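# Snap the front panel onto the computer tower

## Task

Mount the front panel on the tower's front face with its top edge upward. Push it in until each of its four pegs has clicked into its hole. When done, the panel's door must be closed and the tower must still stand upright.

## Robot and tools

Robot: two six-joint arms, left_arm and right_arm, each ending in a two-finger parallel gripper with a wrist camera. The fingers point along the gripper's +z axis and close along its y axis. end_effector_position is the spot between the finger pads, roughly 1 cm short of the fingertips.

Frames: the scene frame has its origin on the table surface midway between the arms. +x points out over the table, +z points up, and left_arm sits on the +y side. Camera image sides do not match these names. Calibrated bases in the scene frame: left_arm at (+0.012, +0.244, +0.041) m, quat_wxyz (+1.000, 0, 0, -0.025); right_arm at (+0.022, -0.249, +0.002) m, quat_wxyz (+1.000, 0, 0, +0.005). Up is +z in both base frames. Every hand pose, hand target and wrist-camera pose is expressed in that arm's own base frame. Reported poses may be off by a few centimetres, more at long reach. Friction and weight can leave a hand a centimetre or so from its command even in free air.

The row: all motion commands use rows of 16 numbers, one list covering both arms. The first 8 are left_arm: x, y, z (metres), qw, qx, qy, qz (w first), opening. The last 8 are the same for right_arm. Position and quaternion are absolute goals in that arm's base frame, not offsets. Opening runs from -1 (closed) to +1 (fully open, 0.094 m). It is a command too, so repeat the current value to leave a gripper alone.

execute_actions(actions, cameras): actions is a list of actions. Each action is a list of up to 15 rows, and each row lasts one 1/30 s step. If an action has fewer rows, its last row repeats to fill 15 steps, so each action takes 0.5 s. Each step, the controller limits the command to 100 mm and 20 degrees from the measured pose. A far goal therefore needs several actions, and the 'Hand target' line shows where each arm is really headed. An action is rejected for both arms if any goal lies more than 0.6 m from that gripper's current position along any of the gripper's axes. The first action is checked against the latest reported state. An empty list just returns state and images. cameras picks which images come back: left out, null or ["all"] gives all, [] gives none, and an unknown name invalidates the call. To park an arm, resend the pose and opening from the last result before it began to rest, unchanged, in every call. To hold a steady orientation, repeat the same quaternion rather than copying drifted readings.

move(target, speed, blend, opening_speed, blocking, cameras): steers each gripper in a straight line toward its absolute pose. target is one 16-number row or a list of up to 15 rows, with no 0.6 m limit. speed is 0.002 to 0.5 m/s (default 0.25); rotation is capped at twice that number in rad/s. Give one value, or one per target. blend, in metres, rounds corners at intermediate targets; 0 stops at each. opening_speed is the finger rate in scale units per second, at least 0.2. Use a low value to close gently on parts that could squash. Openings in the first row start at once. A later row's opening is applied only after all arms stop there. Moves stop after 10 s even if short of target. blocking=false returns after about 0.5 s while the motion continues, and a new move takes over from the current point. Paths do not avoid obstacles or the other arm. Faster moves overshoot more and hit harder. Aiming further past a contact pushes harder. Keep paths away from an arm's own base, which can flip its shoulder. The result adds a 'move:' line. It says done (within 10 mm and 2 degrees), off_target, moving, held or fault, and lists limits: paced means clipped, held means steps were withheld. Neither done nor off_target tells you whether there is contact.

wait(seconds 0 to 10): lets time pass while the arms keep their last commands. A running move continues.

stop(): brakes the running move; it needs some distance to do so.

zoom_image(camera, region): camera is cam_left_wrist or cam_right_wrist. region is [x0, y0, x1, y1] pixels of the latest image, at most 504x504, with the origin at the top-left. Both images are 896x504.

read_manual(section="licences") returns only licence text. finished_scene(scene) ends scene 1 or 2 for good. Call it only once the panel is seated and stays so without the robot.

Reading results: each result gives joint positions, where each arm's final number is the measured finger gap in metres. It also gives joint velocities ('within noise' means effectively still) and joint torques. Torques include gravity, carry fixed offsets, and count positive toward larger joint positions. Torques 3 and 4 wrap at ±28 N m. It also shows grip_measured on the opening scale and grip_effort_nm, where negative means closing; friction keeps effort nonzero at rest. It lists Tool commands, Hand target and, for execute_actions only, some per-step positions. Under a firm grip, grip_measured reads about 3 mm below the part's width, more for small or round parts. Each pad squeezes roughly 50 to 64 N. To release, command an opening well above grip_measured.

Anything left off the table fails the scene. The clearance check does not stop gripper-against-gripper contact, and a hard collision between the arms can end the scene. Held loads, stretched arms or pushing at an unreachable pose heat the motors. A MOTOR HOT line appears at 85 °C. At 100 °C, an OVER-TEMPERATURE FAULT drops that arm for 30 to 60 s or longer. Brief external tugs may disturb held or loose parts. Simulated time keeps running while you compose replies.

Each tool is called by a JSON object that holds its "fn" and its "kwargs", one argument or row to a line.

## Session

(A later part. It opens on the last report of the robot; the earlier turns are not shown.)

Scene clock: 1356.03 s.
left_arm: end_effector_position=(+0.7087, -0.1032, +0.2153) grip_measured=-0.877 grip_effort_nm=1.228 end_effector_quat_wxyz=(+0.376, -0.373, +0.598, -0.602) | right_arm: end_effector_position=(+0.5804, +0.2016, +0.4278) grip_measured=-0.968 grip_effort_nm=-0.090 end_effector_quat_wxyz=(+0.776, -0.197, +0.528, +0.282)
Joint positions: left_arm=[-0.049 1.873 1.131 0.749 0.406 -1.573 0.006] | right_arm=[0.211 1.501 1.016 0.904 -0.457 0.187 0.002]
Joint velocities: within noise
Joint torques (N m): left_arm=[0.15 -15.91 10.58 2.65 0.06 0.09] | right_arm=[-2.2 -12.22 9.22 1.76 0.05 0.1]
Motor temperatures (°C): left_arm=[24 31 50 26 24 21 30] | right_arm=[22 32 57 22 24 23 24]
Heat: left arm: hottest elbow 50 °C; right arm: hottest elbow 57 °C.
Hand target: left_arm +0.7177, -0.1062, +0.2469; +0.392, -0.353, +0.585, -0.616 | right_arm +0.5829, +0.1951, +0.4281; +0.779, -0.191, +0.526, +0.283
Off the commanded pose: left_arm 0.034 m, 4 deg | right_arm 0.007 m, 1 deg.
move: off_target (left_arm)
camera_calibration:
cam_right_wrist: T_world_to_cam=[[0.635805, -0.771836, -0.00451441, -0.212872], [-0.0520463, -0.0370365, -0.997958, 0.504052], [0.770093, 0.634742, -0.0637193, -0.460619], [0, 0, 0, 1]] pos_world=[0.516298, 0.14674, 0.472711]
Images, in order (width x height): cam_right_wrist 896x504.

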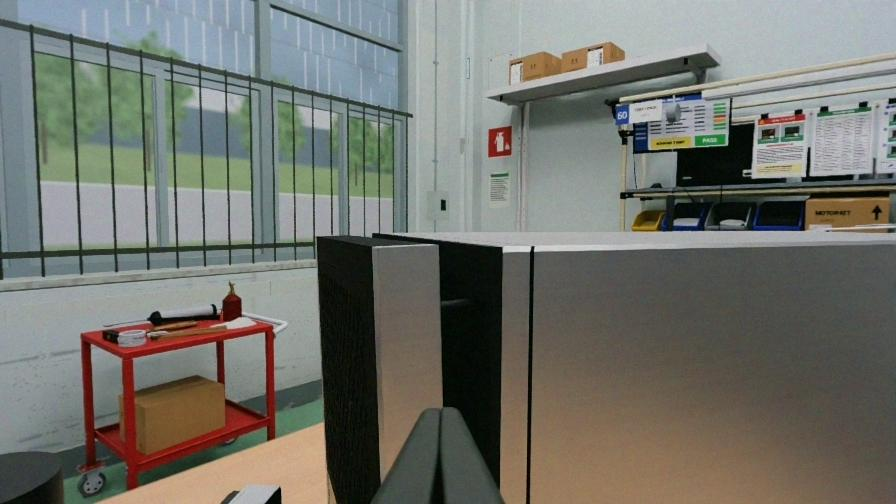

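{"fn": "move", "kwargs": {
  "target": [0.7196, -0.1063, 0.247, 0.3925, -0.3529, 0.5851, -0.6158, -0.77, 0.54, 0.26, 0.545, 0.67559, 0, 0.73728, 0, -0.97],
  "speed": 0.12,
  "cameras": ["cam_right_wrist"]
}}

{"fn": "zoom_image", "kwargs": {
  "camera": "cam_right_wrist",
  "region": [370, 260, 490, 380]
}}

{"fn": "zoom_image", "kwargs": {
  "camera": "cam_right_wrist",
  "region": [80, 160, 200, 260]
}}

Scene clock: 1377.90 s.
left_arm: end_effector_position=(+0.7087, -0.1032, +0.2153) grip_measured=-0.877 grip_effort_nm=1.223 end_effector_quat_wxyz=(+0.376, -0.373, +0.598, -0.602) | right_arm: end_effector_position=(+0.5397, +0.2524, +0.5119) grip_measured=-0.968 grip_effort_nm=-0.100 end_effector_quat_wxyz=(+0.660, -0.012, +0.751, -0.018)
Joint positions: left_arm=[-0.049 1.873 1.131 0.749 0.406 -1.573 0.006] | right_arm=[0.604 1.322 1.404 -0.238 0.609 0.046 0.002]
Joint velocities: within noise
Joint torques (N m): left_arm=[-0.03 -16.26 10.52 2.67 0.06 0.09] | right_arm=[-0.56 -10.75 16.5 0.95 0.23 0.11]
Motor temperatures (°C): left_arm=[24 31 48 26 24 21 30] | right_arm=[22 32 58 22 24 23 24]
Heat: left arm: hottest elbow 48 °C; right arm: hottest elbow 58 °C.
Hand target: left_arm +0.7177, -0.1062, +0.2469; +0.392, -0.353, +0.585, -0.616 | right_arm +0.5382, +0.2588, +0.5443; +0.676, +0.000, +0.737, +0.000
Off the commanded pose: left_arm 0.034 m, 4 deg | right_arm 0.034 m, 3 deg.
move: off_target (left_arm, right_arm)
camera_calibration:
cam_right_wrist: T_world_to_cam=[[-0.0228514, -0.998965, 0.0393162, 0.24296], [-0.535913, -0.0209587, -0.844013, 0.76602], [0.843964, -0.0403569, -0.53488, -0.0844267], [0, 0, 0, 1]] pos_world=[0.487325, 0.255356, 0.59182]
Images, in order (width x height): cam_right_wrist 896x504.

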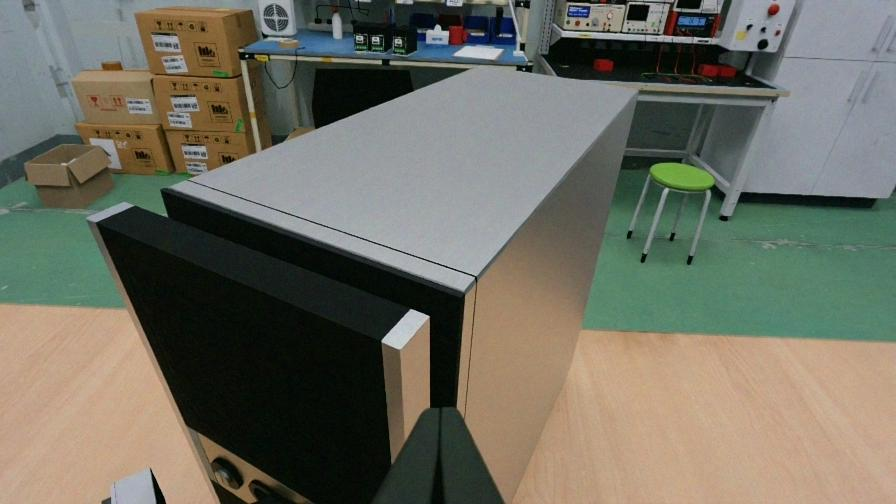

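Scaled by 4.200 from the camera's 896x504 image, which has a finer 1280x720 frame.

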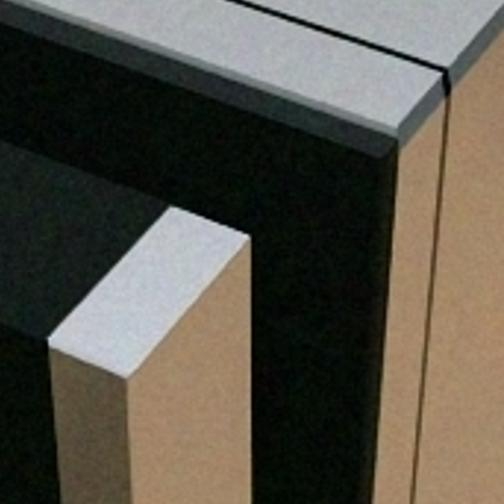

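Scaled by 4.200 from the camera's 896x504 image, which has a finer 1280x720 frame.

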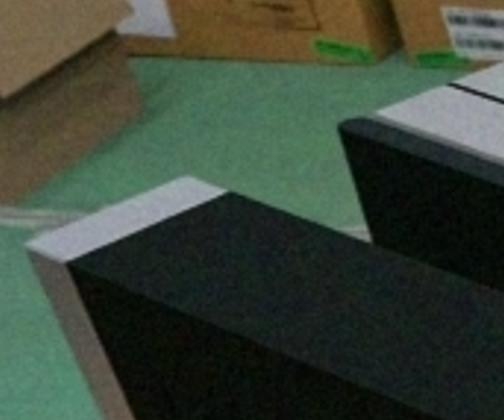

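{"fn": "move", "kwargs": {
  "target": [
    [0.7196, -0.1063, 0.247, 0.3925, -0.3529, 0.5851, -0.6158, -0.77, 0.53, 0.20, 0.42, 0.65649, -0.21813, 0.6918, 0.20699, -0.97],
    [0.7196, -0.1063, 0.247, 0.3925, -0.3529, 0.5851, -0.6158, -0.77, 0.556, 0.187, 0.09, 0.65649, -0.21813, 0.6918, 0.20699, -0.97]
  ],
  "speed": 0.16,
  "blend": 0.04,
  "cameras": ["cam_right_wrist"]
}}

{"fn": "zoom_image", "kwargs": {
  "camera": "cam_right_wrist",
  "region": [380, 200, 560, 420]
}}

Scene clock: 1455.27 s.
left_arm: end_effector_position=(+0.7087, -0.1032, +0.2153) grip_measured=-0.877 grip_effort_nm=1.219 end_effector_quat_wxyz=(+0.376, -0.373, +0.598, -0.602) | right_arm: end_effector_position=(+0.5486, +0.1927, +0.0811) grip_measured=-0.968 grip_effort_nm=-0.090 end_effector_quat_wxyz=(+0.643, -0.217, +0.703, +0.215)
Joint positions: left_arm=[-0.049 1.873 1.131 0.749 0.406 -1.573 0.006] | right_arm=[0.224 1.927 0.699 1.14 -0.396 -0.011 0.002]
Joint velocities: within noise
Joint torques (N m): left_arm=[-0.56 -16.21 10.62 2.61 0.07 0.07] | right_arm=[-2.55 -13.22 5.85 2.26 -0.07 -0.17]
Motor temperatures (°C): left_arm=[24 31 46 26 24 21 30] | right_arm=[22 31 65 22 24 23 24]
Heat: left arm: hottest elbow 46 °C; right arm: hottest elbow 65 °C.
Hand target: left_arm +0.7177, -0.1062, +0.2469; +0.392, -0.353, +0.585, -0.616 | right_arm +0.5558, +0.1869, +0.0901; +0.656, -0.218, +0.692, +0.207
Off the commanded pose: left_arm 0.034 m, 4 deg | right_arm 0.013 m, 2 deg.
move: off_target (left_arm, right_arm)
camera_calibration:
cam_right_wrist: T_world_to_cam=[[0.566636, -0.823511, -0.0274512, -0.151361], [-0.422915, -0.262081, -0.867442, 0.392304], [0.707154, 0.503133, -0.49678, -0.357573], [0, 0, 0, 1]] pos_world=[0.504537, 0.158074, 0.158511]
Images, in order (width x height): cam_right_wrist 896x504.

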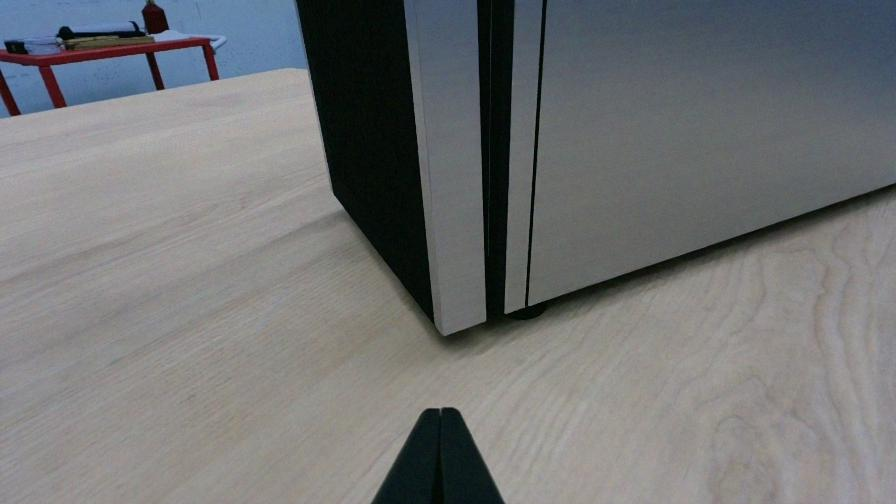

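Scaled by 2.291 from the camera's 896x504 image, which has a finer 1280x720 frame.

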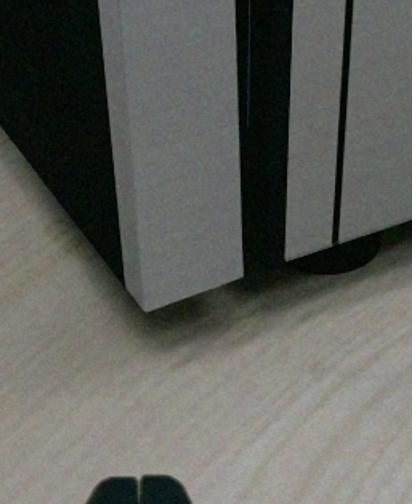

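{"fn": "move", "kwargs": {
  "target": [0.7196, -0.1063, 0.247, 0.3860, -0.3595, 0.5959, -0.6057, -0.77, 0.556, 0.187, 0.09, 0.65649, -0.21813, 0.6918, 0.20699, -0.97],
  "speed": 0.03,
  "cameras": ["cam_right_wrist"]
}}

Scene clock: 1545.63 s.
left_arm: end_effector_position=(+0.7087, -0.1032, +0.2136) grip_measured=-0.876 grip_effort_nm=1.233 end_effector_quat_wxyz=(+0.373, -0.375, +0.607, -0.593) | right_arm: end_effector_position=(+0.5486, +0.1927, +0.0812) grip_measured=-0.968 grip_effort_nm=-0.090 end_effector_quat_wxyz=(+0.643, -0.217, +0.703, +0.215)
Joint positions: left_arm=[-0.049 1.865 1.134 0.712 0.407 -1.555 0.006] | right_arm=[0.224 1.927 0.699 1.14 -0.396 -0.011 0.002]
Joint velocities: within noise
Joint torques (N m): left_arm=[0.09 -16.62 10.65 1.85 0.04 0.06] | right_arm=[-2.2 -12.98 5.68 2.25 -0.11 -0.17]
Motor temperatures (°C): left_arm=[24 31 45 26 24 21 30] | right_arm=[22 32 53 22 24 23 24]
Heat: left arm: hottest elbow 45 °C; right arm: hottest elbow 53 °C.
Hand target: left_arm +0.7177, -0.1060, +0.2471; +0.386, -0.359, +0.596, -0.606 | right_arm +0.5558, +0.1869, +0.0901; +0.656, -0.218, +0.692, +0.207
Off the commanded pose: left_arm 0.035 m, 3 deg | right_arm 0.013 m, 2 deg.
move: off_target (left_arm, right_arm)
camera_calibration:
cam_right_wrist: T_world_to_cam=[[0.566646, -0.823509, -0.0273103, -0.151379], [-0.422593, -0.262007, -0.867622, 0.392207], [0.707339, 0.503175, -0.496474, -0.357669], [0, 0, 0, 1]] pos_world=[0.504516, 0.158069, 0.15858]
Images, in order (width x height): cam_right_wrist 896x504.

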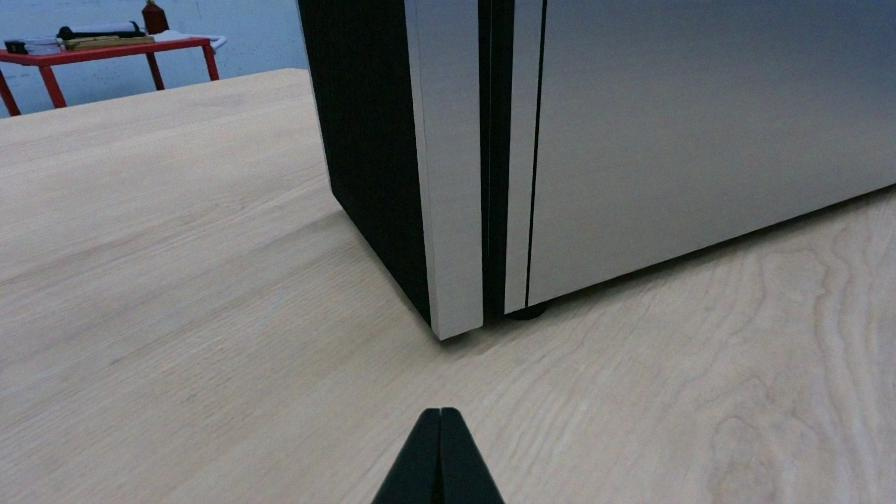

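{"fn": "move", "kwargs": {
  "target": [0.7205, -0.1046, 0.247, 0.3692, -0.3768, 0.5850, -0.6162, -0.77, 0.583, 0.195, 0.428, 0.7790, -0.1913, 0.5255, 0.2835, -0.97],
  "speed": 0.14,
  "cameras": ["cam_right_wrist"]
}}

{"fn": "zoom_image", "kwargs": {
  "camera": "cam_right_wrist",
  "region": [400, 230, 520, 350]
}}

Scene clock: 1573.00 s.
left_arm: end_effector_position=(+0.7089, -0.1034, +0.2141) grip_measured=-0.876 grip_effort_nm=1.228 end_effector_quat_wxyz=(+0.371, -0.376, +0.606, -0.595) | right_arm: end_effector_position=(+0.5754, +0.2008, +0.3941) grip_measured=-0.968 grip_effort_nm=-0.095 end_effector_quat_wxyz=(+0.764, -0.195, +0.546, +0.284)
Joint positions: left_arm=[-0.049 1.865 1.135 0.712 0.409 -1.563 0.006] | right_arm=[0.211 1.513 0.957 0.93 -0.459 0.186 0.002]
Joint velocities: within noise
Joint torques (N m): left_arm=[-0.09 -16.44 10.89 1.87 0.06 -0.38] | right_arm=[-1.9 -13.27 13.68 0.8 0.07 0.12]
Motor temperatures (°C): left_arm=[24 33 48 26 24 21 30] | right_arm=[22 32 51 22 24 23 24]
Heat: left arm: hottest elbow 48 °C; right arm: hottest elbow 51 °C.
Hand target: left_arm +0.7187, -0.1043, +0.2472; +0.369, -0.376, +0.585, -0.616 | right_arm +0.5809, +0.1944, +0.4277; +0.779, -0.192, +0.525, +0.283
Off the commanded pose: left_arm 0.035 m, 3 deg | right_arm 0.035 m, 3 deg.
move: off_target (left_arm, right_arm)
camera_calibration:
cam_right_wrist: T_world_to_cam=[[0.636343, -0.771037, -0.0238633, -0.203283], [-0.095219, -0.0478115, -0.994307, 0.495697], [0.765507, 0.634993, -0.103842, -0.440023], [0, 0, 0, 1]] pos_world=[0.513398, 0.146373, 0.442332]
Images, in order (width x height): cam_right_wrist 896x504.

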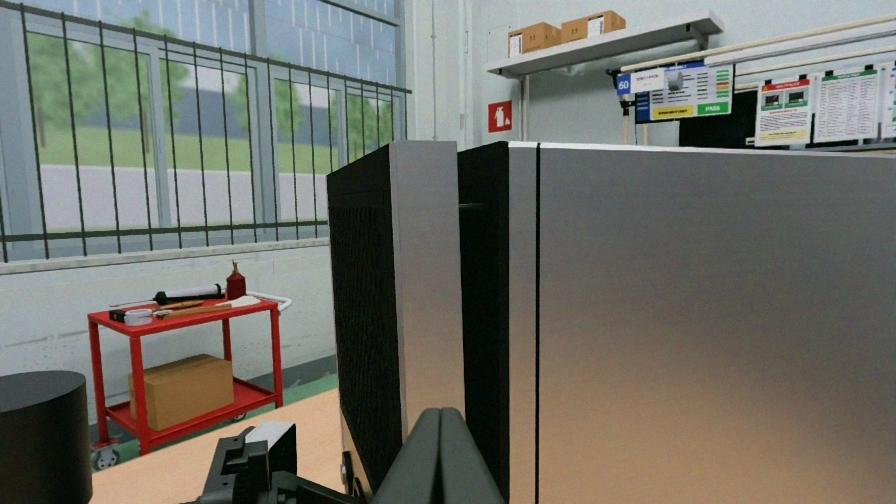

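Scaled by 4.200 from the camera's 896x504 image, which has a finer 1280x720 frame.

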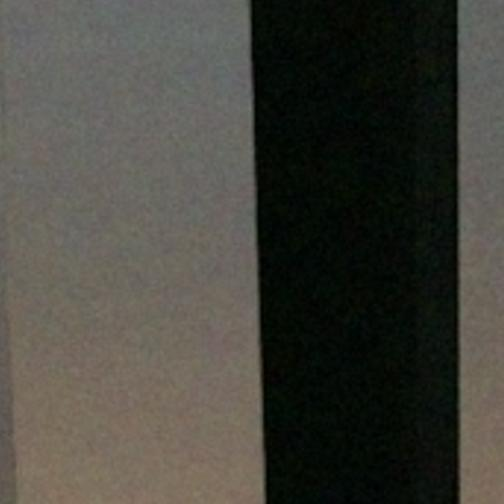

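{"fn": "zoom_image", "kwargs": {
  "camera": "cam_right_wrist",
  "region": [440, 130, 530, 240]
}}

Scaled by 4.582 from the camera's 896x504 image, which has a finer 1280x720 frame.

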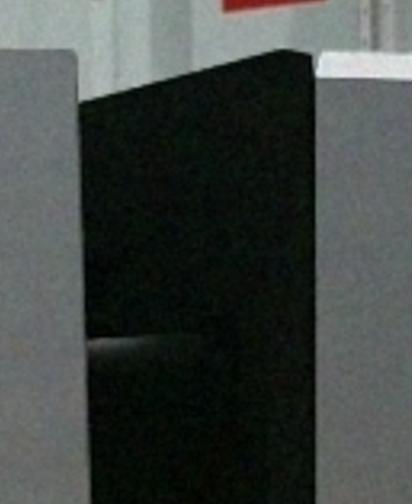

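{"fn": "move", "kwargs": {
  "target": [
    [0.7205, -0.1046, 0.247, 0.3692, -0.3768, 0.5850, -0.6162, -0.77, 0.45, 0.22, 0.32, 0.81837, 0.02502, 0.57303, -0.03573, -0.97],
    [0.7205, -0.1046, 0.247, 0.3692, -0.3768, 0.5850, -0.6162, -0.77, 0.371, 0.284, 0.20, 0.81837, 0.02502, 0.57303, -0.03573, -0.97]
  ],
  "speed": 0.16,
  "blend": 0.04,
  "cameras": ["cam_right_wrist"]
}}

Scene clock: 1684.93 s.
left_arm: end_effector_position=(+0.7089, -0.1036, +0.2141) grip_measured=-0.876 grip_effort_nm=1.228 end_effector_quat_wxyz=(+0.370, -0.376, +0.606, -0.595) | right_arm: end_effector_position=(+0.3745, +0.2804, +0.2000) grip_measured=-0.968 grip_effort_nm=-0.090 end_effector_quat_wxyz=(+0.772, +0.006, +0.635, -0.035)
Joint positions: left_arm=[-0.049 1.865 1.135 0.712 0.409 -1.563 0.006] | right_arm=[0.954 1.715 0.526 1.544 0.979 -0.335 0.002]
Joint velocities: within noise
Joint torques (N m): left_arm=[-0.03 -16.62 10.86 1.84 0.04 -0.4] | right_arm=[-0.67 -10.7 4.57 1.55 -0.09 0.1]
Motor temperatures (°C): left_arm=[24 34 50 26 24 22 30] | right_arm=[22 32 59 22 24 23 24]
Heat: left arm: hottest elbow 50 °C; right arm: hottest elbow 59 °C.
Hand target: left_arm +0.7186, -0.1043, +0.2471; +0.369, -0.376, +0.585, -0.616 | right_arm +0.3713, +0.2840, +0.2003; +0.774, +0.012, +0.633, -0.023
Off the commanded pose: left_arm 0.035 m, 3 deg | right_arm 0.005 m, 9 deg.
joint sent to its limit (right arm) — joint 4 (wrist pitch), upper limit. The joint targets are off in orientation, not in position.
move: off_target (left_arm, right_arm)
camera_calibration:
cam_right_wrist: T_world_to_cam=[[-0.076815, -0.996688, 0.0267023, 0.301534], [-0.240874, -0.00743723, -0.970528, 0.325853], [0.967512, -0.080983, -0.239505, -0.204671], [0, 0, 0, 1]] pos_world=[0.299674, 0.286384, 0.259178]
Images, in order (width x height): cam_right_wrist 896x504.

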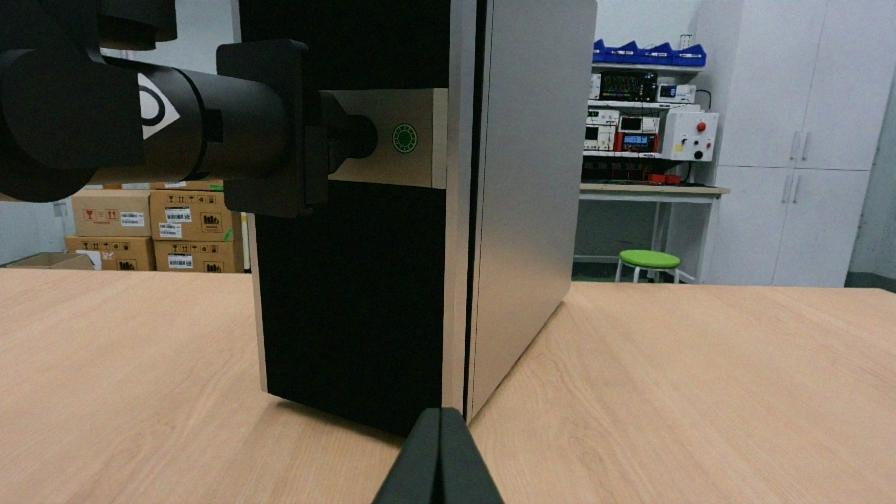

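{"fn": "zoom_image", "kwargs": {
  "camera": "cam_right_wrist",
  "region": [420, 0, 520, 100]
}}

{"fn": "zoom_image", "kwargs": {
  "camera": "cam_right_wrist",
  "region": [420, 330, 520, 430]
}}

Scaled by 5.040 from the camera's 896x504 image, which has a finer 1280x720 frame.

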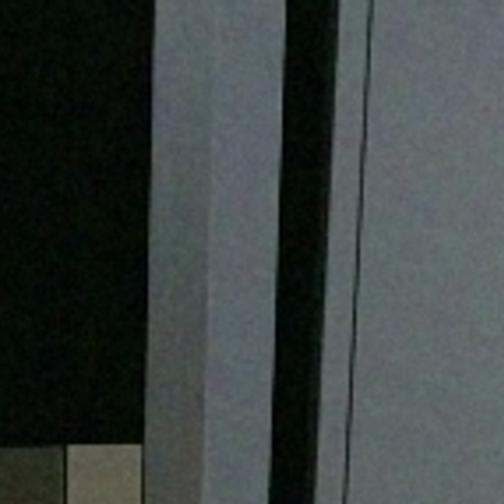

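Scaled by 5.040 from the camera's 896x504 image, which has a finer 1280x720 frame.

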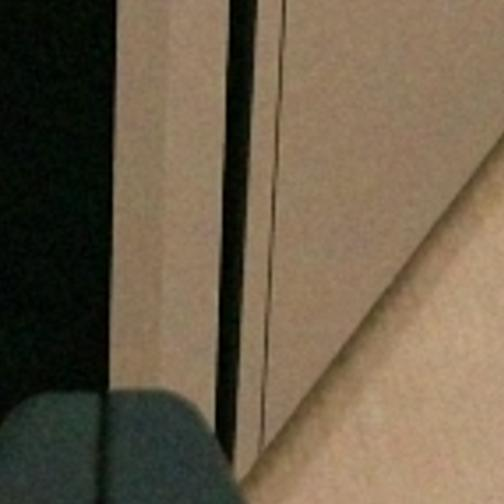

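{"fn": "move", "kwargs": {
  "target": [
    [0.7205, -0.1046, 0.247, 0.3860, -0.3595, 0.5959, -0.6057, -0.77, 0.45, 0.20, 0.34, 0.7790, -0.1913, 0.5255, 0.2835, -0.97],
    [0.7257, -0.1071, 0.247, 0.3820, -0.3634, 0.6023, -0.5996, -0.77, 0.583, 0.195, 0.428, 0.7790, -0.1913, 0.5255, 0.2835, -0.97]
  ],
  "speed": 0.14,
  "blend": 0.03,
  "cameras": ["cam_right_wrist"]
}}

{"fn": "zoom_image", "kwargs": {
  "camera": "cam_right_wrist",
  "region": [420, 160, 540, 290]
}}

Scene clock: 1920.63 s.
left_arm: end_effector_position=(+0.7134, -0.1038, +0.2141) grip_measured=-0.876 grip_effort_nm=1.228 end_effector_quat_wxyz=(+0.368, -0.378, +0.613, -0.588) | right_arm: end_effector_position=(+0.5712, +0.1988, +0.4040) grip_measured=-0.968 grip_effort_nm=-0.095 end_effector_quat_wxyz=(+0.769, -0.195, +0.540, +0.283)
Joint positions: left_arm=[-0.049 1.865 1.154 0.67 0.41 -1.547 0.006] | right_arm=[0.21 1.495 0.956 0.93 -0.458 0.187 0.002]
Joint velocities: within noise
Joint torques (N m): left_arm=[-0.56 -16.56 11.08 1.84 -0.07 0.04] | right_arm=[-2.37 -11.34 14.11 0.75 0.03 0.12]
Motor temperatures (°C): left_arm=[24 34 49 26 24 22 30] | right_arm=[22 31 46 22 24 23 24]
Heat: left arm: hottest elbow 49 °C; right arm: hottest elbow 46 °C.
Hand target: left_arm +0.7237, -0.1068, +0.2472; +0.382, -0.363, +0.602, -0.600 | right_arm +0.5813, +0.1945, +0.4277; +0.779, -0.192, +0.525, +0.283
Off the commanded pose: left_arm 0.035 m, 3 deg | right_arm 0.027 m, 2 deg.
move: off_target (left_arm, right_arm)
camera_calibration:
cam_right_wrist: T_world_to_cam=[[0.634589, -0.77265, -0.0175386, -0.203244], [-0.079957, -0.0430644, -0.995868, 0.495981], [0.768702, 0.633369, -0.0891071, -0.441985], [0, 0, 0, 1]] pos_world=[0.508388, 0.144262, 0.450983]
Images, in order (width x height): cam_right_wrist 896x504.

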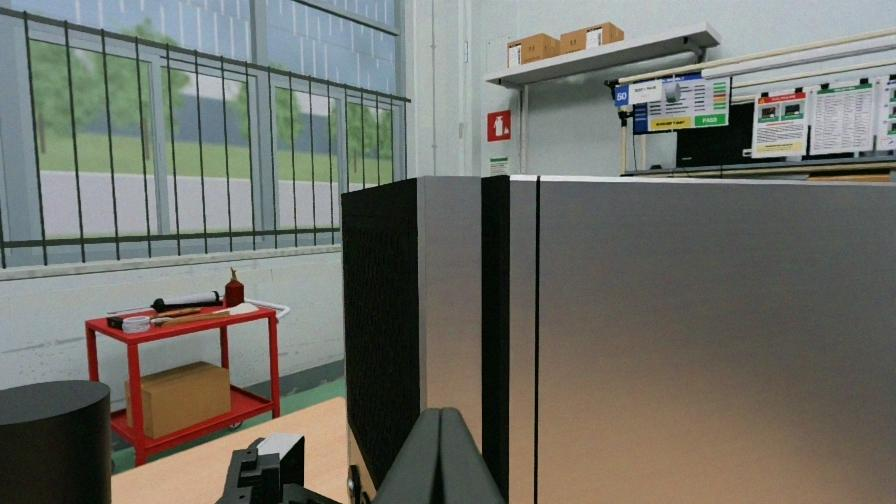

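Scaled by 3.877 from the camera's 896x504 image, which has a finer 1280x720 frame.

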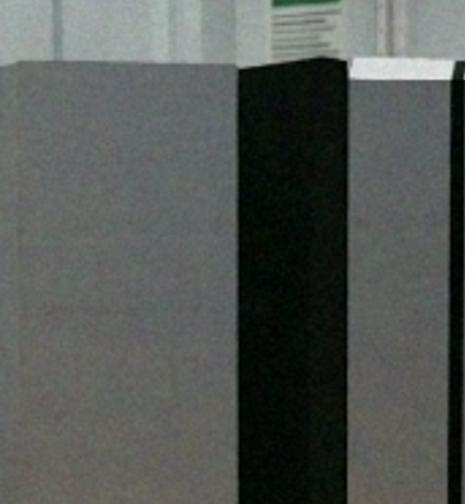

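{"fn": "execute_actions", "kwargs": {
  "actions": [],
  "cameras": ["cam_right_wrist"]
}}

Scene clock: 1957.00 s.
left_arm: end_effector_position=(+0.7134, -0.1038, +0.2141) grip_measured=-0.876 grip_effort_nm=1.233 end_effector_quat_wxyz=(+0.368, -0.378, +0.613, -0.588) | right_arm: end_effector_position=(+0.5714, +0.1988, +0.4046) grip_measured=-0.968 grip_effort_nm=-0.095 end_effector_quat_wxyz=(+0.769, -0.195, +0.539, +0.283)
Joint positions: left_arm=[-0.049 1.865 1.154 0.67 0.41 -1.547 0.006] | right_arm=[0.21 1.495 0.958 0.93 -0.458 0.187 0.002]
Joint velocities: within noise
Joint torques (N m): left_arm=[-0.38 -16.44 11.1 1.85 -0.06 0.08] | right_arm=[-2.55 -11.75 13.94 0.85 0.05 0.08]
Motor temperatures (°C): left_arm=[24 34 46 26 24 22 30] | right_arm=[22 32 53 22 24 23 24]
Heat: left arm: hottest elbow 46 °C; right arm: hottest elbow 53 °C.
Hand target: left_arm +0.7237, -0.1068, +0.2471; +0.382, -0.363, +0.602, -0.600 | right_arm +0.5813, +0.1945, +0.4277; +0.779, -0.191, +0.525, +0.283
Tool commands: left_gripper/opening=-0.77 right_gripper/opening=-0.97
Off the commanded pose: left_arm 0.035 m, 3 deg | right_arm 0.026 m, 2 deg.
camera_calibration:
cam_right_wrist: T_world_to_cam=[[0.634706, -0.772559, -0.0173706, -0.203443], [-0.0790664, -0.0425644, -0.99596, 0.496036], [0.768698, 0.633515, -0.0880993, -0.442474], [0, 0, 0, 1]] pos_world=[0.508476, 0.144256, 0.451516]
Images, in order (width x height): cam_right_wrist 896x504.

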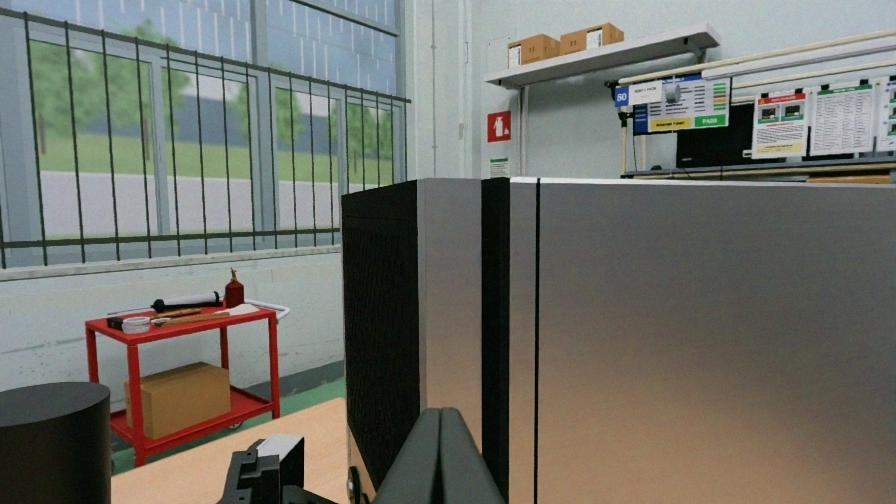

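{"fn": "move", "kwargs": {
  "target": [0.7257, -0.1071, 0.247, 0.382, -0.3634, 0.6023, -0.5996, -0.77, 0.54, 0.26, 0.545, 0.67559, 0, 0.73728, 0, -0.97],
  "speed": 0.15,
  "cameras": ["cam_right_wrist"]
}}

Scene clock: 1966.17 s.
left_arm: end_effector_position=(+0.7134, -0.1038, +0.2141) grip_measured=-0.876 grip_effort_nm=1.223 end_effector_quat_wxyz=(+0.368, -0.378, +0.613, -0.588) | right_arm: end_effector_position=(+0.5401, +0.2530, +0.5113) grip_measured=-0.968 grip_effort_nm=-0.085 end_effector_quat_wxyz=(+0.660, -0.013, +0.751, -0.018)
Joint positions: left_arm=[-0.049 1.865 1.154 0.67 0.41 -1.547 0.006] | right_arm=[0.605 1.323 1.404 -0.238 0.609 0.046 0.002]
Joint velocities: within noise
Joint torques (N m): left_arm=[-0.21 -16.44 11.17 1.89 -0.08 0.06] | right_arm=[-0.44 -10.99 16.17 0.98 0.18 0.1]
Motor temperatures (°C): left_arm=[24 34 46 26 24 22 30] | right_arm=[22 32 54 22 24 23 24]
Heat: left arm: hottest elbow 46 °C; right arm: hottest elbow 54 °C.
Hand target: left_arm +0.7237, -0.1068, +0.2471; +0.382, -0.363, +0.602, -0.600 | right_arm +0.5383, +0.2589, +0.5441; +0.676, +0.000, +0.737, +0.000
Off the commanded pose: left_arm 0.035 m, 3 deg | right_arm 0.034 m, 3 deg.
move: off_target (left_arm, right_arm)
camera_calibration:
cam_right_wrist: T_world_to_cam=[[-0.022433, -0.998948, 0.0399871, 0.242957], [-0.5367, -0.0217119, -0.843494, 0.766049], [0.843475, -0.0403831, -0.535648, -0.0844058], [0, 0, 0, 1]] pos_world=[0.487783, 0.255925, 0.59123]
Images, in order (width x height): cam_right_wrist 896x504.

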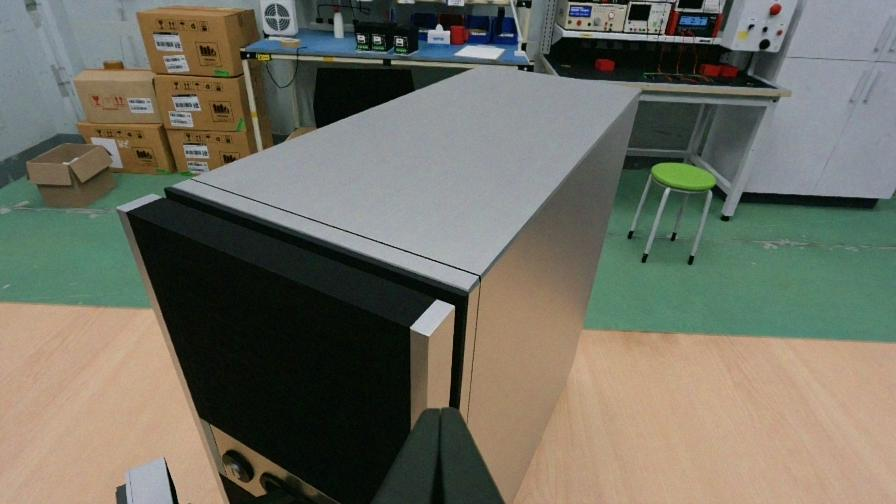

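{"fn": "zoom_image", "kwargs": {
  "camera": "cam_right_wrist",
  "region": [110, 165, 230, 235]
}}

{"fn": "zoom_image", "kwargs": {
  "camera": "cam_right_wrist",
  "region": [400, 255, 520, 325]
}}

Scaled by 4.200 from the camera's 896x504 image, which has a finer 1280x720 frame.

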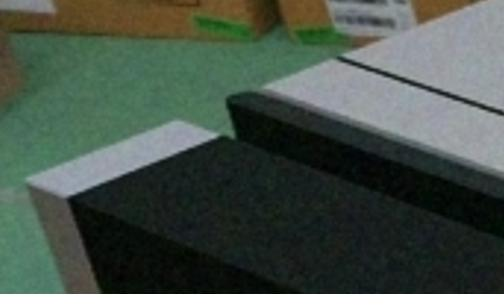

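Scaled by 4.200 from the camera's 896x504 image, which has a finer 1280x720 frame.

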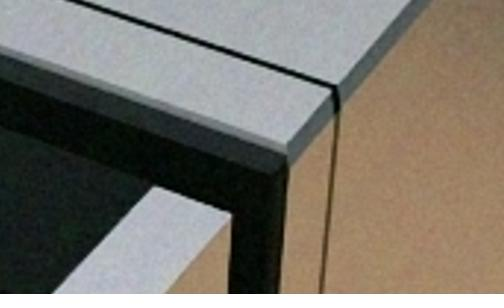

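{"fn": "move", "kwargs": {
  "target": [0.7302, -0.1093, 0.247, 0.382, -0.3634, 0.6023, -0.5996, -0.77, 0.54, 0.26, 0.545, 0.67559, 0, 0.73728, 0, -0.97],
  "speed": 0.03,
  "cameras": ["cam_right_wrist"]
}}

Scene clock: 2037.83 s.
left_arm: end_effector_position=(+0.7141, -0.1038, +0.2141) grip_measured=-0.876 grip_effort_nm=1.233 end_effector_quat_wxyz=(+0.368, -0.379, +0.614, -0.587) | right_arm: end_effector_position=(+0.5401, +0.2530, +0.5113) grip_measured=-0.968 grip_effort_nm=-0.100 end_effector_quat_wxyz=(+0.660, -0.012, +0.751, -0.018)
Joint positions: left_arm=[-0.049 1.865 1.156 0.664 0.408 -1.546 0.006] | right_arm=[0.605 1.323 1.404 -0.238 0.609 0.047 0.002]
Joint velocities: within noise
Joint torques (N m): left_arm=[-0.5 -15.79 11.88 1.89 -0.13 0.01] | right_arm=[-0.79 -10.58 16.14 1.09 0.19 0.1]
Motor temperatures (°C): left_arm=[24 34 46 26 24 22 30] | right_arm=[22 32 59 22 24 23 24]
Heat: left arm: hottest elbow 46 °C; right arm: hottest elbow 59 °C.
Hand target: left_arm +0.7275, -0.1091, +0.2471; +0.382, -0.363, +0.602, -0.600 | right_arm +0.5383, +0.2589, +0.5441; +0.676, +0.000, +0.737, +0.000
Off the commanded pose: left_arm 0.037 m, 3 deg | right_arm 0.034 m, 3 deg.
move: off_target (left_arm, right_arm)
camera_calibration:
cam_right_wrist: T_world_to_cam=[[-0.022531, -0.998976, 0.0392311, 0.243403], [-0.536695, -0.0210212, -0.843514, 0.765882], [0.843475, -0.0400604, -0.535672, -0.0844755], [0, 0, 0, 1]] pos_world=[0.487782, 0.25587, 0.591232]
Images, in order (width x height): cam_right_wrist 896x504.

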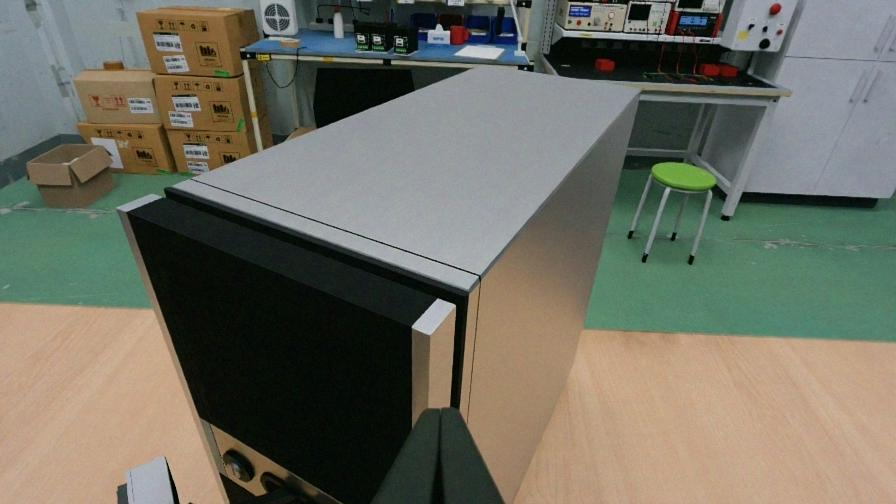

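{"fn": "move", "kwargs": {
  "target": [
    [0.7356, -0.1119, 0.247, 0.382, -0.3634, 0.6023, -0.5996, -0.77, 0.54, 0.26, 0.545, 0.67559, 0, 0.73728, 0, -0.97],
    [0.741, -0.1146, 0.247, 0.382, -0.3634, 0.6023, -0.5996, -0.77, 0.54, 0.26, 0.545, 0.67559, 0, 0.73728, 0, -0.97]
  ],
  "speed": 0.03,
  "cameras": ["cam_right_wrist"]
}}

Scene clock: 2046.73 s.
left_arm: end_effector_position=(+0.7180, -0.1084, +0.2150) grip_measured=-0.875 grip_effort_nm=1.233 end_effector_quat_wxyz=(+0.366, -0.380, +0.616, -0.585) | right_arm: end_effector_position=(+0.5401, +0.2530, +0.5113) grip_measured=-0.968 grip_effort_nm=-0.095 end_effector_quat_wxyz=(+0.660, -0.012, +0.751, -0.018)
Joint positions: left_arm=[-0.056 1.869 1.172 0.643 0.402 -1.544 0.006] | right_arm=[0.605 1.323 1.404 -0.238 0.609 0.047 0.002]
Joint velocities: within noise
Joint torques (N m): left_arm=[-0.56 -14.74 13.18 2.17 -0.21 0.02] | right_arm=[-0.62 -10.93 16.29 0.92 0.2 0.03]
Motor temperatures (°C): left_arm=[24 34 48 26 24 22 30] | right_arm=[22 32 60 22 24 23 24]
Heat: left arm: hottest elbow 48 °C; right arm: hottest elbow 60 °C.
Hand target: left_arm +0.7371, -0.1142, +0.2472; +0.382, -0.363, +0.602, -0.600 | right_arm +0.5383, +0.2589, +0.5441; +0.676, +0.000, +0.737, +0.000
Off the commanded pose: left_arm 0.040 m, 4 deg | right_arm 0.034 m, 3 deg.
move: off_target (left_arm, right_arm)
camera_calibration:
cam_right_wrist: T_world_to_cam=[[-0.022531, -0.998976, 0.0392311, 0.243403], [-0.536695, -0.0210212, -0.843514, 0.765882], [0.843475, -0.0400604, -0.535672, -0.0844755], [0, 0, 0, 1]] pos_world=[0.487782, 0.25587, 0.591232]
Images, in order (width x height): cam_right_wrist 896x504.

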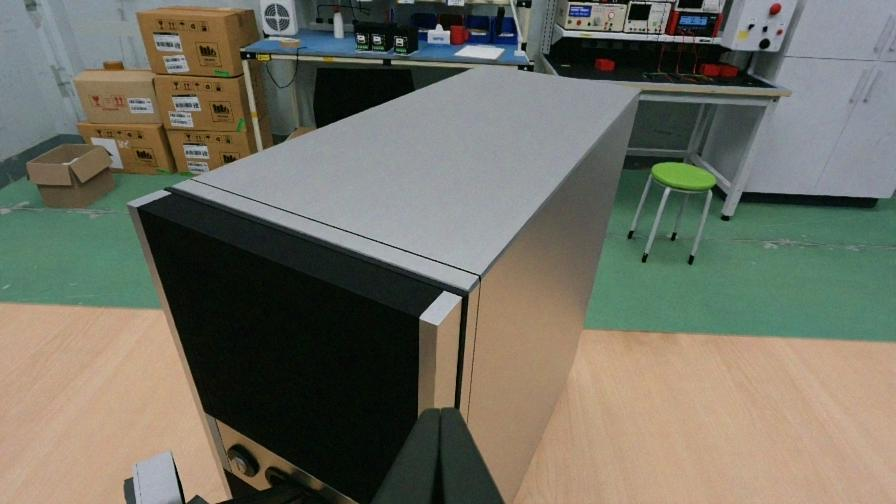

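{"fn": "zoom_image", "kwargs": {
  "camera": "cam_right_wrist",
  "region": [110, 165, 230, 235]
}}

{"fn": "zoom_image", "kwargs": {
  "camera": "cam_right_wrist",
  "region": [400, 255, 520, 325]
}}

Scaled by 4.200 from the camera's 896x504 image, which has a finer 1280x720 frame.

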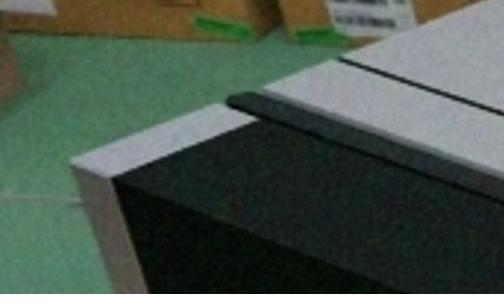

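Scaled by 4.200 from the camera's 896x504 image, which has a finer 1280x720 frame.

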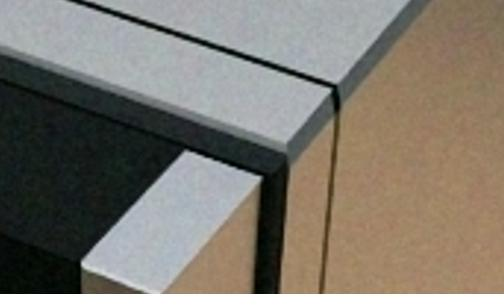

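{"fn": "move", "kwargs": {
  "target": [
    [0.7482, -0.1181, 0.247, 0.382, -0.3634, 0.6023, -0.5996, -0.77, 0.54, 0.26, 0.545, 0.67559, 0, 0.73728, 0, -0.97],
    [0.7554, -0.1216, 0.247, 0.382, -0.3634, 0.6023, -0.5996, -0.77, 0.54, 0.26, 0.545, 0.67559, 0, 0.73728, 0, -0.97]
  ],
  "speed": 0.03,
  "cameras": ["cam_right_wrist"]
}}

Scene clock: 2065.63 s.
left_arm: end_effector_position=(+0.7200, -0.1093, +0.2148) grip_measured=-0.875 grip_effort_nm=1.228 end_effector_quat_wxyz=(+0.365, -0.380, +0.617, -0.584) | right_arm: end_effector_position=(+0.5401, +0.2530, +0.5113) grip_measured=-0.968 grip_effort_nm=-0.090 end_effector_quat_wxyz=(+0.660, -0.012, +0.751, -0.018)
Joint positions: left_arm=[-0.058 1.873 1.18 0.638 0.402 -1.542 0.006] | right_arm=[0.605 1.323 1.404 -0.238 0.609 0.047 0.002]
Joint velocities: within noise
Joint torques (N m): left_arm=[-1.38 -13.04 15.56 1.85 -0.64 0] | right_arm=[-0.79 -10.52 16.32 1.07 0.24 0.07]
Motor temperatures (°C): left_arm=[24 33 50 26 24 22 30] | right_arm=[22 32 61 22 24 23 24]
Heat: left arm: hottest elbow 50 °C; right arm: hottest elbow 61 °C.
Hand target: left_arm +0.7484, -0.1210, +0.2476; +0.382, -0.363, +0.602, -0.600 | right_arm +0.5383, +0.2589, +0.5441; +0.676, +0.000, +0.737, +0.000
Off the commanded pose: left_arm 0.049 m, 4 deg | right_arm 0.034 m, 3 deg.
move: off_target (left_arm, right_arm)
camera_calibration:
cam_right_wrist: T_world_to_cam=[[-0.022531, -0.998976, 0.0392311, 0.243403], [-0.536695, -0.0210212, -0.843514, 0.765882], [0.843475, -0.0400604, -0.535672, -0.0844755], [0, 0, 0, 1]] pos_world=[0.487782, 0.25587, 0.591232]
Images, in order (width x height): cam_right_wrist 896x504.

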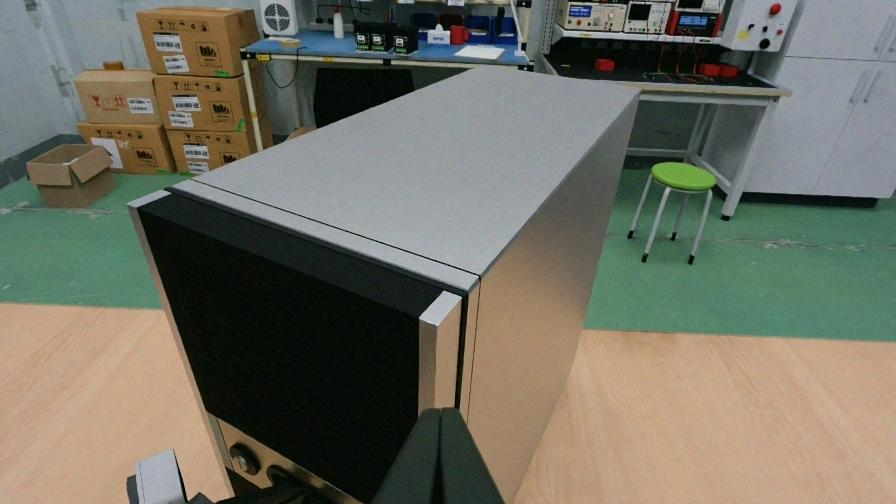

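{"fn": "move", "kwargs": {
  "target": [
    [0.7554, -0.1216, 0.247, 0.382, -0.3634, 0.6023, -0.5996, -0.77, 0.53, 0.20, 0.42, 0.7790, -0.1913, 0.5255, 0.2835, -0.97],
    [0.7554, -0.1216, 0.247, 0.382, -0.3634, 0.6023, -0.5996, -0.77, 0.556, 0.187, 0.09, 0.65649, -0.21813, 0.6918, 0.20699, -0.97]
  ],
  "speed": 0.18,
  "blend": 0.05,
  "cameras": ["cam_right_wrist"]
}}

Scene clock: 2079.50 s.
left_arm: end_effector_position=(+0.7200, -0.1093, +0.2147) grip_measured=-0.875 grip_effort_nm=1.228 end_effector_quat_wxyz=(+0.365, -0.380, +0.617, -0.584) | right_arm: end_effector_position=(+0.5476, +0.1935, +0.0809) grip_measured=-0.968 grip_effort_nm=-0.095 end_effector_quat_wxyz=(+0.641, -0.217, +0.703, +0.218)
Joint positions: left_arm=[-0.058 1.873 1.18 0.637 0.402 -1.542 0.006] | right_arm=[0.225 1.927 0.698 1.14 -0.401 -0.007 0.002]
Joint velocities: within noise
Joint torques (N m): left_arm=[-1.44 -13.1 15.54 1.84 -0.66 0.01] | right_arm=[-2.49 -13.57 5.67 2.28 0.11 -0.2]
Motor temperatures (°C): left_arm=[24 32 54 26 24 22 30] | right_arm=[22 32 61 22 24 23 24]
Heat: left arm: hottest elbow 54 °C; right arm: hottest elbow 61 °C.
Hand target: left_arm +0.7484, -0.1209, +0.2476; +0.382, -0.363, +0.602, -0.600 | right_arm +0.5557, +0.1870, +0.0900; +0.656, -0.218, +0.692, +0.207
Off the commanded pose: left_arm 0.049 m, 4 deg | right_arm 0.014 m, 2 deg.
move: off_target (left_arm, right_arm)
camera_calibration:
cam_right_wrist: T_world_to_cam=[[0.570661, -0.820564, -0.0319438, -0.152558], [-0.424263, -0.261302, -0.867019, 0.392508], [0.703098, 0.508327, -0.49725, -0.356119], [0, 0, 0, 1]] pos_world=[0.503972, 0.158404, 0.158359]
Images, in order (width x height): cam_right_wrist 896x504.

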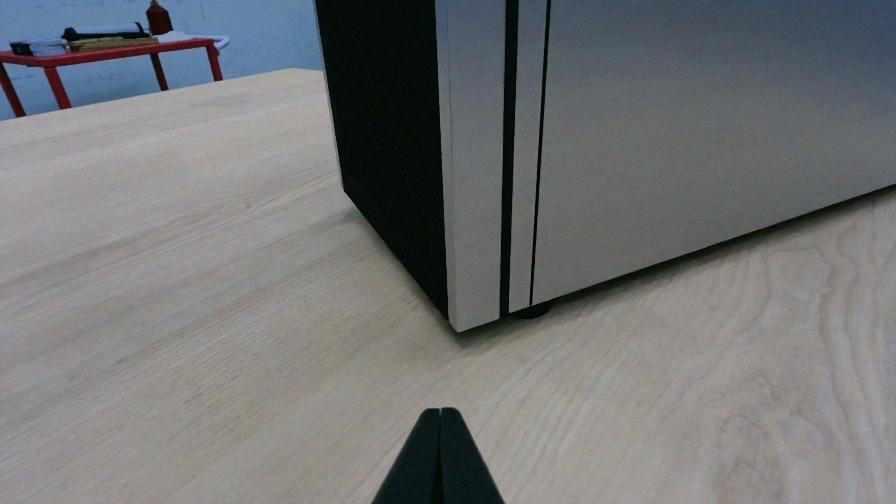

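{"fn": "zoom_image", "kwargs": {
  "camera": "cam_right_wrist",
  "region": [460, 240, 580, 340]
}}

{"fn": "zoom_image", "kwargs": {
  "camera": "cam_right_wrist",
  "region": [460, 0, 580, 100]
}}

Scaled by 4.200 from the camera's 896x504 image, which has a finer 1280x720 frame.

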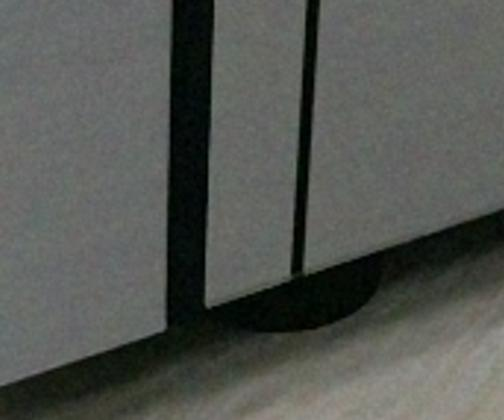

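Scaled by 4.200 from the camera's 896x504 image, which has a finer 1280x720 frame.

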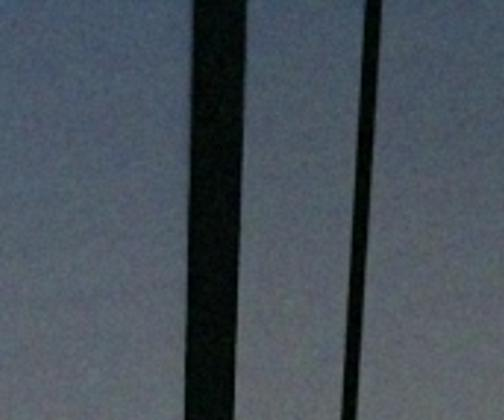

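{"fn": "move", "kwargs": {
  "target": [
    [0.7643, -0.126, 0.247, 0.382, -0.3634, 0.6023, -0.5996, -0.77, 0.556, 0.187, 0.09, 0.65649, -0.21813, 0.6918, 0.20699, -0.97],
    [0.7715, -0.1295, 0.247, 0.382, -0.3634, 0.6023, -0.5996, -0.77, 0.556, 0.187, 0.09, 0.65649, -0.21813, 0.6918, 0.20699, -0.97]
  ],
  "speed": 0.03,
  "cameras": ["cam_right_wrist"]
}}

Scene clock: 2107.47 s.
left_arm: end_effector_position=(+0.7206, -0.1093, +0.2146) grip_measured=-0.875 grip_effort_nm=1.228 end_effector_quat_wxyz=(+0.364, -0.381, +0.618, -0.583) | right_arm: end_effector_position=(+0.5476, +0.1935, +0.0810) grip_measured=-0.968 grip_effort_nm=-0.095 end_effector_quat_wxyz=(+0.642, -0.218, +0.703, +0.218)
Joint positions: left_arm=[-0.058 1.873 1.182 0.63 0.402 -1.54 0.006] | right_arm=[0.225 1.927 0.698 1.14 -0.401 -0.008 0.002]
Joint velocities: within noise
Joint torques (N m): left_arm=[-1.96 -11.69 18.28 1.63 -1.14 -0.01] | right_arm=[-2.2 -13.63 5.76 2.21 0.12 -0.21]
Motor temperatures (°C): left_arm=[24 31 58 26 25 22 30] | right_arm=[22 32 56 22 24 23 24]
Heat: left arm: hottest elbow 58 °C; right arm: hottest elbow 56 °C.
Hand target: left_arm +0.7592, -0.1282, +0.2477; +0.382, -0.364, +0.602, -0.600 | right_arm +0.5557, +0.1870, +0.0900; +0.656, -0.218, +0.692, +0.207
Off the commanded pose: left_arm 0.064 m, 4 deg | right_arm 0.014 m, 2 deg.
move: off_target (left_arm, right_arm)
camera_calibration:
cam_right_wrist: T_world_to_cam=[[0.570739, -0.820545, -0.0310414, -0.152677], [-0.423537, -0.261788, -0.867227, 0.392302], [0.703473, 0.508107, -0.496944, -0.356269], [0, 0, 0, 1]] pos_world=[0.503919, 0.158445, 0.15843]
Images, in order (width x height): cam_right_wrist 896x504.

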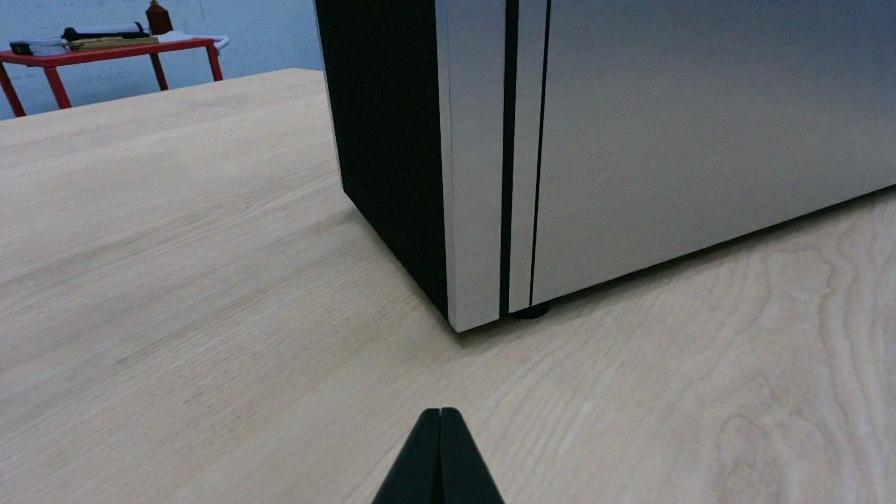

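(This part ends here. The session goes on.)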